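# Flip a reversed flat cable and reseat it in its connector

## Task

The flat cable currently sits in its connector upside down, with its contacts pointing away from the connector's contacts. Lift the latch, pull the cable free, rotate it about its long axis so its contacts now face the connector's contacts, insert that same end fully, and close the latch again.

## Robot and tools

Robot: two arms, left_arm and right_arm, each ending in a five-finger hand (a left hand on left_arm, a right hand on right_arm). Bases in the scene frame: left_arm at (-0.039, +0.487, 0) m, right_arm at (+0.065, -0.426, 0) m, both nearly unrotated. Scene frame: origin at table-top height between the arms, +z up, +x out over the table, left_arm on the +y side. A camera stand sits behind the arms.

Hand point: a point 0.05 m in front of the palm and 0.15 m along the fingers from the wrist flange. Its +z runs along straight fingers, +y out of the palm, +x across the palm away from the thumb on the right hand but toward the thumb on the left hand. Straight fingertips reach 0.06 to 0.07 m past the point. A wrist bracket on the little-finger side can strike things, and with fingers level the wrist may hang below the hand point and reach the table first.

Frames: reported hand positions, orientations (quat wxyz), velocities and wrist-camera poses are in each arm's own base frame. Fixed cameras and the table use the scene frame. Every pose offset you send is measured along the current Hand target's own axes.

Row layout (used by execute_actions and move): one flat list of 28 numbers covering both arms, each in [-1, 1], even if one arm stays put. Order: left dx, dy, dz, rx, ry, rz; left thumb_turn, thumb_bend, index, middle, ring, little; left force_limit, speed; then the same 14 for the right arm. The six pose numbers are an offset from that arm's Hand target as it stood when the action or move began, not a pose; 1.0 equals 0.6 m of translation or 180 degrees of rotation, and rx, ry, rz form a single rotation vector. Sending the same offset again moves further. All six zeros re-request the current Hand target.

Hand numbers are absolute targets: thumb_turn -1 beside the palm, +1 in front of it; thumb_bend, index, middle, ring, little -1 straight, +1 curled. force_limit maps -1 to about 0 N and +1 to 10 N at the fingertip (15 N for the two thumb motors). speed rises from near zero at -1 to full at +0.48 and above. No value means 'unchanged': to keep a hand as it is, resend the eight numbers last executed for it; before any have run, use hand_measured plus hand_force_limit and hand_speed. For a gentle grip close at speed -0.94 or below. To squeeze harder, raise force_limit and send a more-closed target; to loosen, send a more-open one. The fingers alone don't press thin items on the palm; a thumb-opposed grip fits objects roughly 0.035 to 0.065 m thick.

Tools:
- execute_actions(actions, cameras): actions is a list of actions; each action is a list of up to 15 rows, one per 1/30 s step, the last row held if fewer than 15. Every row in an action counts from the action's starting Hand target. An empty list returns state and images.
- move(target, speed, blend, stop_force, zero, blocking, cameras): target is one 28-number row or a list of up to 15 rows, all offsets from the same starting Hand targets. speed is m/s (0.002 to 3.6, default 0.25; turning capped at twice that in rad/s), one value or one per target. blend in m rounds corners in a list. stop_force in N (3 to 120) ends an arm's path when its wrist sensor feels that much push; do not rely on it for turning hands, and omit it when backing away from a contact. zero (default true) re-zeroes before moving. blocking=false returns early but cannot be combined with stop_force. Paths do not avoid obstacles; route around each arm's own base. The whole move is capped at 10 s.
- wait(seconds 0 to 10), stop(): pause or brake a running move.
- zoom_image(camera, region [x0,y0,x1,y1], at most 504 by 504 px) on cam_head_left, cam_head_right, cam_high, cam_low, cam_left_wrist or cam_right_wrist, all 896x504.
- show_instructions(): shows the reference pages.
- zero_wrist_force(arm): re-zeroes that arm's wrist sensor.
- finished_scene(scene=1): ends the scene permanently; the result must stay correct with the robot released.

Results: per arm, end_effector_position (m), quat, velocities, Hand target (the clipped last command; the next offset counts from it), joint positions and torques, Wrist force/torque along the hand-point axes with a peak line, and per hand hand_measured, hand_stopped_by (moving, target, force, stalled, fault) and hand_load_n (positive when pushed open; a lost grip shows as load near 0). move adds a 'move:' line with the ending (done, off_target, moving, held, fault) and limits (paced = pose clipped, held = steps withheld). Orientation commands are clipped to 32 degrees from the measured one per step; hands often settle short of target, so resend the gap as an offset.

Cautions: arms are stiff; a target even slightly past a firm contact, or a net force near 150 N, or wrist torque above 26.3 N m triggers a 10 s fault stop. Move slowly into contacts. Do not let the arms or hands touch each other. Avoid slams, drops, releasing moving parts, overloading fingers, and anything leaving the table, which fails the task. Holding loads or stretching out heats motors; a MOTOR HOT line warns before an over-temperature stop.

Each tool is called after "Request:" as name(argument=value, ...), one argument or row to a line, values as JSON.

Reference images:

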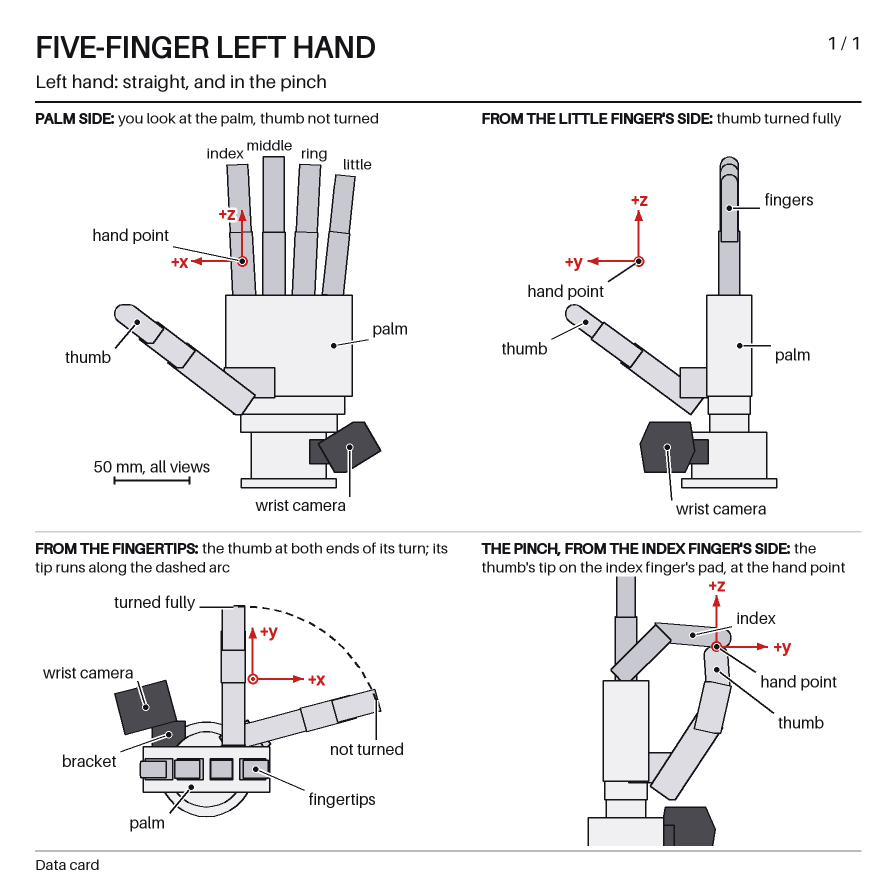

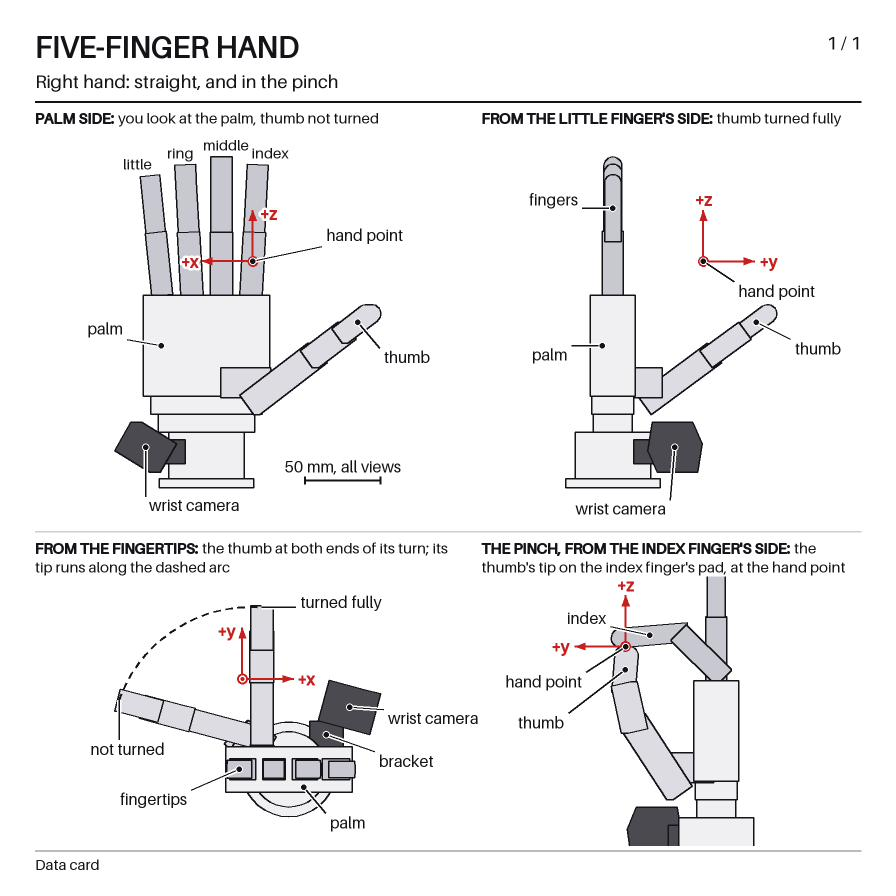

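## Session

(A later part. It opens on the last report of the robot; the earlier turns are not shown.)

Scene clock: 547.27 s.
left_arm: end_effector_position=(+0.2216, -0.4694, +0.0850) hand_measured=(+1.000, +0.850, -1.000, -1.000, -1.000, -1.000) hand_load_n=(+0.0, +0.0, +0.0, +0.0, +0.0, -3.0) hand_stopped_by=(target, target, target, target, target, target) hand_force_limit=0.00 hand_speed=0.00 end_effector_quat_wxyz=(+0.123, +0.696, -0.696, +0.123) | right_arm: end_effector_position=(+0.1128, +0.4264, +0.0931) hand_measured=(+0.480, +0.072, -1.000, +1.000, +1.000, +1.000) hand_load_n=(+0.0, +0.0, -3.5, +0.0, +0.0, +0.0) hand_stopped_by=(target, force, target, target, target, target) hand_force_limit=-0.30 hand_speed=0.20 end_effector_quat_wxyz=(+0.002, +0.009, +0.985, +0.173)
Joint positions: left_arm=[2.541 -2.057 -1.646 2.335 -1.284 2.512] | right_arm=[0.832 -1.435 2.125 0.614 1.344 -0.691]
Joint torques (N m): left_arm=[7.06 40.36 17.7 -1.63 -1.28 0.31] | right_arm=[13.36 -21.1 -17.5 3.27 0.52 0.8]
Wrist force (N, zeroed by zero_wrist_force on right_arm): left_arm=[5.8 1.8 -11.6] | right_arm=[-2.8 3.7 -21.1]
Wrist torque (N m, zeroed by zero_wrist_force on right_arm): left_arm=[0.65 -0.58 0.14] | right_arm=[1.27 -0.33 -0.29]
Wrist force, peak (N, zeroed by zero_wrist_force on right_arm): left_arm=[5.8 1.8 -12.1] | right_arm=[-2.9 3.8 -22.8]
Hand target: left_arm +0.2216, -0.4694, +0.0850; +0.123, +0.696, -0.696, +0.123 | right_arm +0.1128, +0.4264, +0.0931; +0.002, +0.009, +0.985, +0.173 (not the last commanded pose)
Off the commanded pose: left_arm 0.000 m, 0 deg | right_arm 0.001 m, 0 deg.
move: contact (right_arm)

Request:
move(
  target=[
    [0,0,0,0,0,0,1,0.85,-1,-1,-1,-1,0,0,0.0017,0.0023,-0.0063,0,0,0,0.48,0.5,-1,1,1,1,-0.3,0.2],
    [0,0,0,0,0,0,1,0.85,-1,-1,-1,-1,0,0,0.025,0.0046,-0.0125,0,0,0,0.48,0.5,-1,1,1,1,-0.3,0.2],
    [0,0,0,0,0,0,1,0.85,-1,-1,-1,-1,0,0,0.025,0.0319,-0.0877,0,0,0,0.48,0.5,-1,1,1,1,-0.3,0.2],
  ],
  speed=[0.02,0.04,0.08],
  cameras=["cam_left_wrist"],
)

Request:
zoom_image(
  camera="cam_left_wrist",
  region=[430, 175, 490, 235],
)

Request:
zoom_image(
  camera="cam_left_wrist",
  region=[400, 160, 520, 310],
)

Scene clock: 550.80 s.
left_arm: end_effector_position=(+0.2216, -0.4694, +0.0850) hand_measured=(+1.000, +0.850, -1.000, -1.000, -1.000, -1.000) hand_load_n=(+0.0, +0.0, +0.0, +0.0, +0.5, -3.0) hand_stopped_by=(target, target, target, target, target, target) hand_force_limit=0.00 hand_speed=0.00 end_effector_quat_wxyz=(+0.123, +0.696, -0.696, +0.123) | right_arm: end_effector_position=(+0.0978, +0.4267, +0.1490) hand_measured=(+0.480, +0.072, -1.000, +1.000, +1.000, +1.000) hand_load_n=(+0.0, +0.0, +0.0, +0.0, +0.0, +0.0) hand_stopped_by=(target, force, target, target, target, target) hand_force_limit=-0.30 hand_speed=0.20 end_effector_quat_wxyz=(+0.002, +0.009, +0.985, +0.173)
Joint positions: left_arm=[2.541 -2.057 -1.646 2.335 -1.284 2.512] | right_arm=[0.876 -1.532 2.056 0.77 1.356 -0.647]
Joint torques (N m): left_arm=[5.98 40.83 17.37 -1.45 -1.2 0.09] | right_arm=[-13 -27.13 -25.33 3.62 1.36 -1.72]
Wrist force (N, zeroed by zero_wrist_force on right_arm): left_arm=[6.2 1.7 -11.7] | right_arm=[-0.1 0.3 0.3]
Wrist torque (N m, zeroed by zero_wrist_force on right_arm): left_arm=[0.64 -0.63 0.17] | right_arm=[0.03 -0.05 -0.10]
Wrist force, peak (N, zeroed by zero_wrist_force on right_arm): left_arm=[6.0 1.6 -12.0] | right_arm=[-2.9 3.4 -21.4]
Hand target: left_arm +0.2216, -0.4694, +0.0850; +0.123, +0.696, -0.696, +0.123 | right_arm +0.0978, +0.4267, +0.1491; +0.002, +0.009, +0.985, +0.173
Off the commanded pose: left_arm 0.000 m, 0 deg | right_arm 0.000 m, 0 deg.
move: done
camera_calibration:
cam_left_wrist: T_world_to_cam=[[0.967019, -0.248484, 0.0559403, -0.335789], [-0.20237, -0.616207, 0.761141, -0.307558], [-0.15466, -0.747358, -0.64617, -0.147005], [0, 0, 0, 1]] pos_world=[0.239738, -0.382823, 0.157889]
Images, in order (width x height): cam_left_wrist 896x504.

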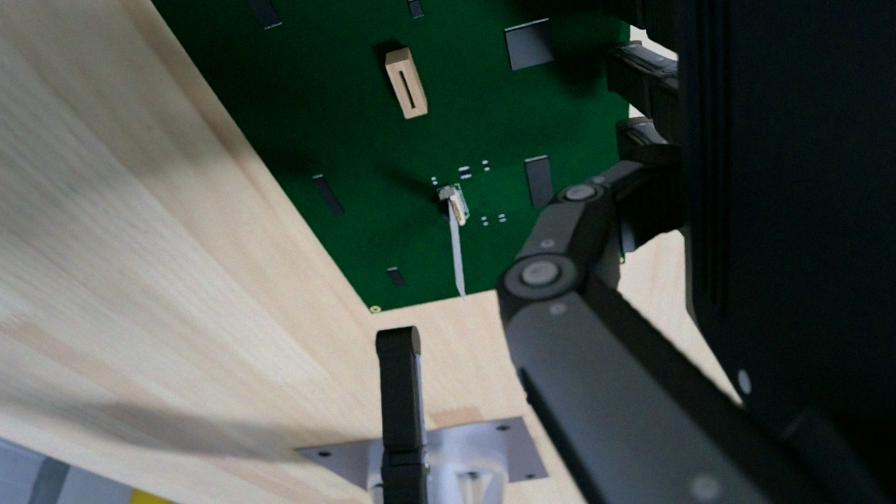

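Scaled by 8.400 from the camera's 896x504 image, which has a finer 1280x720 frame.

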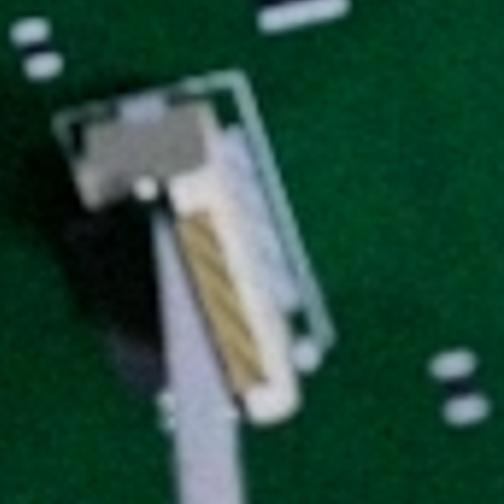

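Scaled by 3.360 from the camera's 896x504 image, which has a finer 1280x720 frame.

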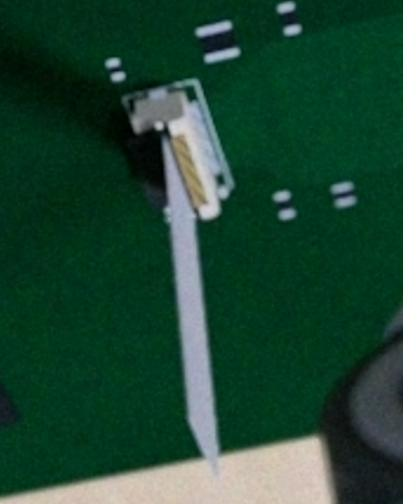

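Request:
move(
  target=[
    [0,0,0,0,0,0,1,0.85,-1,-1,-1,-1,0,0,0,0,0,0,0,0,-0.5,-0.3,-1,1,1,1,-0.3,0.2],
    [0,0,0,0,0,0,1,0.85,-1,-1,-1,-1,0,0,0.0019,-0.1276,-0.0464,0,0,0,-0.5,-0.3,1,1,1,1,-0.3,0.2],
    [0,0,0,0,0,0,1,0.85,-1,-1,-1,-1,0,0,0.0019,-0.1805,0.0997,0.0871,-0.1204,0.0666,-0.5,-0.3,1,1,1,1,-0.3,0.2],
  ],
  speed=0.12,
  cameras=["cam_left_wrist","cam_right_wrist"],
)

Request:
zoom_image(
  camera="cam_right_wrist",
  region=[520, 180, 630, 260],
)

Scene clock: 559.87 s.
left_arm: end_effector_position=(+0.2216, -0.4694, +0.0850) hand_measured=(+1.000, +0.850, -1.000, -1.000, -1.000, -1.000) hand_load_n=(+0.0, +0.0, +0.0, -0.5, +0.0, -3.0) hand_stopped_by=(target, target, target, target, target, target) hand_force_limit=0.00 hand_speed=0.00 end_effector_quat_wxyz=(+0.123, +0.696, -0.696, +0.123) | right_arm: end_effector_position=(+0.0953, +0.3453, +0.0559) hand_measured=(-0.500, -0.300, +1.000, +1.000, +1.000, +1.000) hand_load_n=(+0.0, +0.0, +0.0, +0.0, +0.5, +0.0) hand_stopped_by=(target, target, target, target, target, target) hand_force_limit=-0.30 hand_speed=0.20 end_effector_quat_wxyz=(+0.167, +0.143, +0.975, +0.033)
Joint positions: left_arm=[2.541 -2.057 -1.646 2.335 -1.284 2.512] | right_arm=[1.211 -1.346 2.17 0.606 1.883 -0.09]
Joint torques (N m): left_arm=[8.07 41.13 15.05 -1.38 -1.32 0.44] | right_arm=[12.26 -14.52 -20.64 3.77 2.1 1.29]
Wrist force (N, zeroed by zero_wrist_force on right_arm): left_arm=[6.1 1.8 -11.6] | right_arm=[-0.7 -0.2 -0.1]
Wrist torque (N m, zeroed by zero_wrist_force on right_arm): left_arm=[0.66 -0.62 0.16] | right_arm=[0.01 -0.02 -0.16]
Wrist force, peak (N, zeroed by zero_wrist_force on right_arm): left_arm=[6.0 1.8 -12.1] | right_arm=[0.1 0.9 0.1]
Hand target: left_arm +0.2216, -0.4694, +0.0850; +0.123, +0.696, -0.696, +0.123 | right_arm +0.0953, +0.3453, +0.0558; +0.167, +0.143, +0.975, +0.033
Off the commanded pose: left_arm 0.000 m, 0 deg | right_arm 0.000 m, 0 deg.
move: done
camera_calibration:
cam_left_wrist: T_world_to_cam=[[0.967019, -0.248484, 0.0559403, -0.335789], [-0.20237, -0.616207, 0.761141, -0.307558], [-0.15466, -0.747358, -0.64617, -0.147005], [0, 0, 0, 1]] pos_world=[0.239738, -0.382823, 0.157889]
cam_right_wrist: T_world_to_cam=[[-0.00123329, 0.999999, 0.000469562, -0.344917], [0.63981, 0.000428195, 0.768533, -0.102824], [0.768532, 0.00124825, -0.63981, 0.0759966], [0, 0, 0, 1]] pos_world=[0.00695652, 0.344866, 0.127809]
Images, in order (width x height): cam_left_wrist 896x504, cam_right_wrist 896x504.

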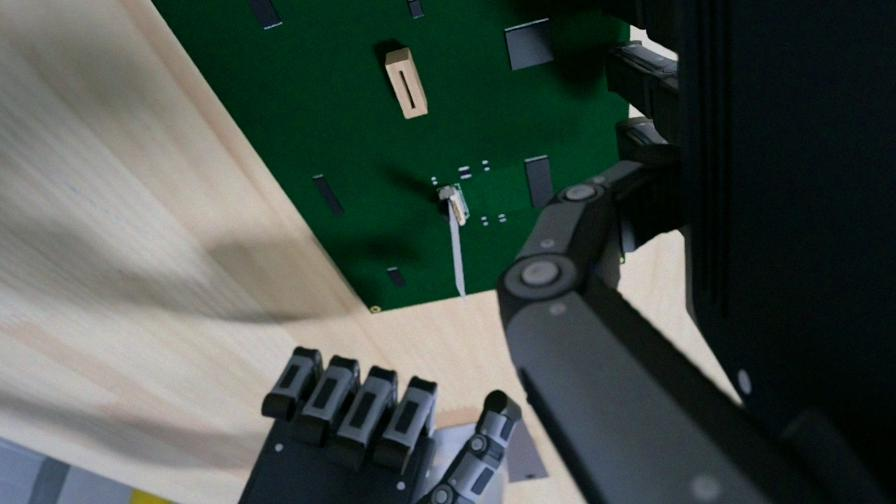

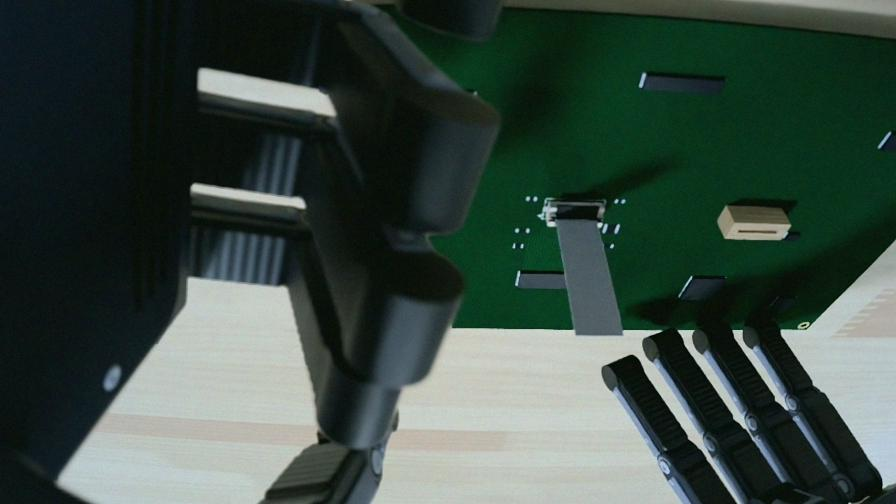

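Scaled by 4.582 from the camera's 896x504 image, which has a finer 1280x720 frame.

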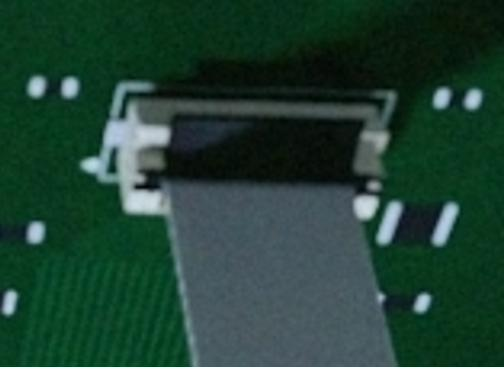

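Request:
move(
  target=[
    [0.0057,0,-0.0157,0,0,0,1,0.85,-1,-1,-1,-1,0,0,0,0,0,0,0,0,-0.5,-0.3,1,1,1,1,-0.3,0.2],
    [0.0403,-0.0956,-0.0546,0,0,0,1,0.85,-1,-1,-1,-1,0,0,0,0,0,0,0,0,-0.5,-0.3,1,1,1,1,-0.3,0.2],
    [0.0403,-0.0956,-0.0546,-0.0817,0,0.2246,1,0.85,-1,-1,-1,-1,0,0,0,0,0,0,0,0,-0.5,-0.3,1,1,1,1,-0.3,0.2],
  ],
  speed=[0.03,0.12,0.2],
  cameras=["cam_left_wrist","cam_right_wrist"],
)

Scene clock: 566.20 s.
left_arm: end_effector_position=(+0.2790, -0.4809, +0.1241) hand_measured=(+1.000, +0.850, -1.000, -1.000, -1.000, -1.000) hand_load_n=(+0.0, +0.0, +0.0, +0.0, +0.5, +0.0) hand_stopped_by=(target, target, target, target, target, target) hand_force_limit=0.00 hand_speed=0.00 end_effector_quat_wxyz=(-0.159, -0.393, +0.903, -0.070) | right_arm: end_effector_position=(+0.0953, +0.3453, +0.0558) hand_measured=(-0.500, -0.300, +1.000, +1.000, +1.000, +1.000) hand_load_n=(+0.0, +0.0, +0.0, +0.5, +0.0, +0.0) hand_stopped_by=(target, target, target, target, target, target) hand_force_limit=-0.30 hand_speed=0.20 end_effector_quat_wxyz=(+0.167, +0.143, +0.975, +0.033)
Joint positions: left_arm=[2.539 -2.367 -1.076 1.819 -1.225 3.299] | right_arm=[1.212 -1.346 2.17 0.606 1.884 -0.09]
Joint torques (N m): left_arm=[-12.72 40.18 26.57 -3.54 -0.95 1.15] | right_arm=[13.91 -15.13 -21.04 3.77 2.3 1.17]
Wrist force (N, zeroed by zero_wrist_force on right_arm): left_arm=[0.5 0.2 0.0] | right_arm=[-0.5 -0.1 0.0]
Wrist torque (N m, zeroed by zero_wrist_force on right_arm): left_arm=[0.03 -0.08 -0.05] | right_arm=[0.03 -0.04 -0.15]
Wrist force, peak (N, zeroed by zero_wrist_force on right_arm): left_arm=[6.1 1.6 -12.1] | right_arm=[-0.9 -0.5 -0.3]
Hand target: left_arm +0.2790, -0.4809, +0.1241; -0.160, -0.392, +0.903, -0.070 | right_arm +0.0953, +0.3453, +0.0558; +0.167, +0.143, +0.975, +0.033
Off the commanded pose: left_arm 0.000 m, 0 deg | right_arm 0.000 m, 0 deg.
move: done
camera_calibration:
cam_left_wrist: T_world_to_cam=[[0.537681, -0.841233, 0.0568009, -0.56165], [-0.568909, -0.312252, 0.760816, -0.08429], [-0.622288, -0.441391, -0.646477, 0.156165], [0, 0, 0, 1]] pos_world=[0.351214, -0.429868, 0.196989]
cam_right_wrist: T_world_to_cam=[[-0.00108041, 0.999999, 0.000340562, -0.344902], [0.639702, 0.000429376, 0.768623, -0.102771], [0.768623, 0.00104829, -0.639702, 0.0761288], [0, 0, 0, 1]] pos_world=[0.00685573, 0.344866, 0.127809]
Images, in order (width x height): cam_left_wrist 896x504, cam_right_wrist 896x504.

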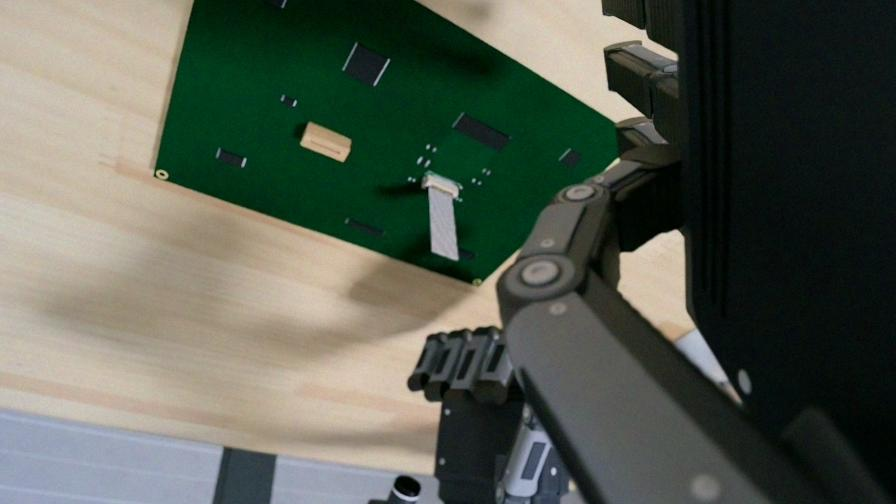

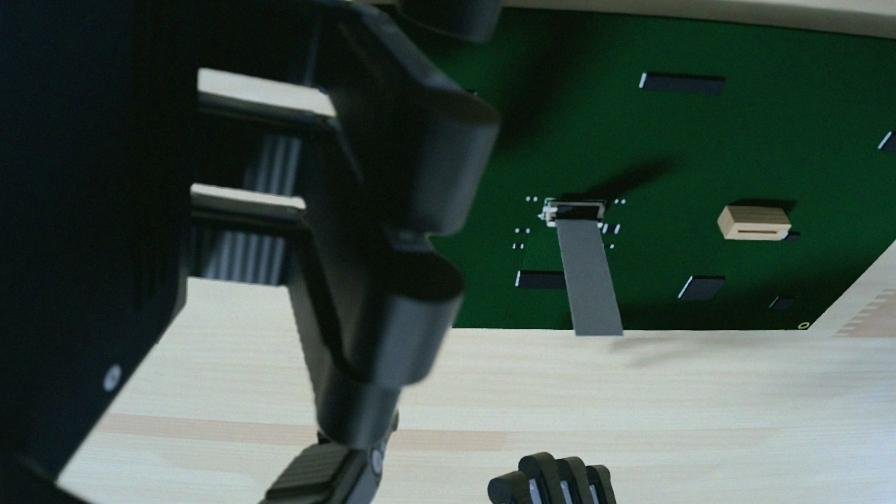

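Request:
zoom_image(
  camera="cam_left_wrist",
  region=[400, 160, 490, 270],
)

Request:
zoom_image(
  camera="cam_left_wrist",
  region=[410, 165, 470, 215],
)

Request:
zoom_image(
  camera="cam_right_wrist",
  region=[530, 185, 630, 345],
)

Scaled by 4.582 from the camera's 896x504 image, which has a finer 1280x720 frame.

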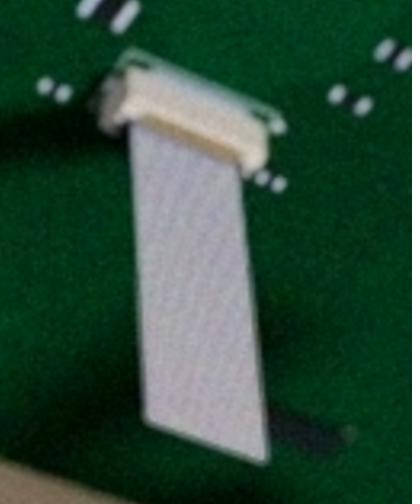

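Scaled by 8.400 from the camera's 896x504 image, which has a finer 1280x720 frame.

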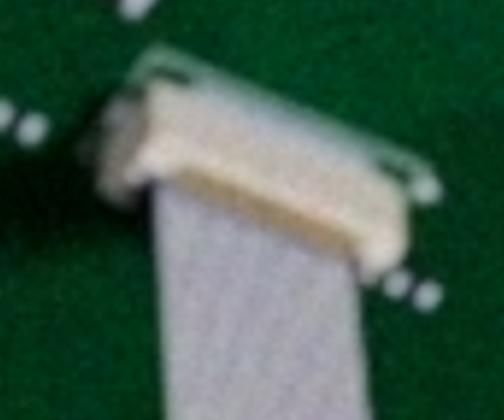

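Scaled by 3.150 from the camera's 896x504 image, which has a finer 1280x720 frame.

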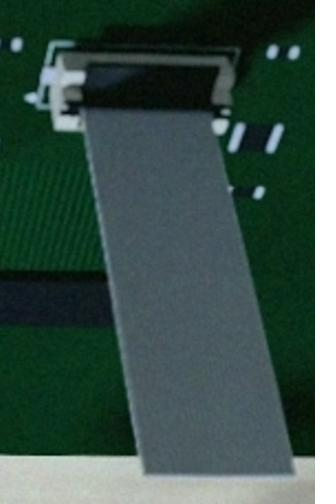

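Request:
zoom_image(
  camera="cam_right_wrist",
  region=[535, 190, 615, 240],
)

Scaled by 6.300 from the camera's 896x504 image, which has a finer 1280x720 frame.

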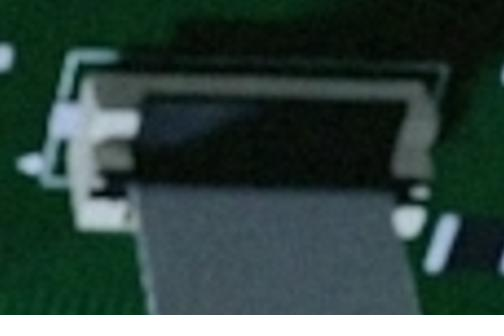

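Request:
finished_scene(
  scene=1,
)

The scene is finished: the task was done.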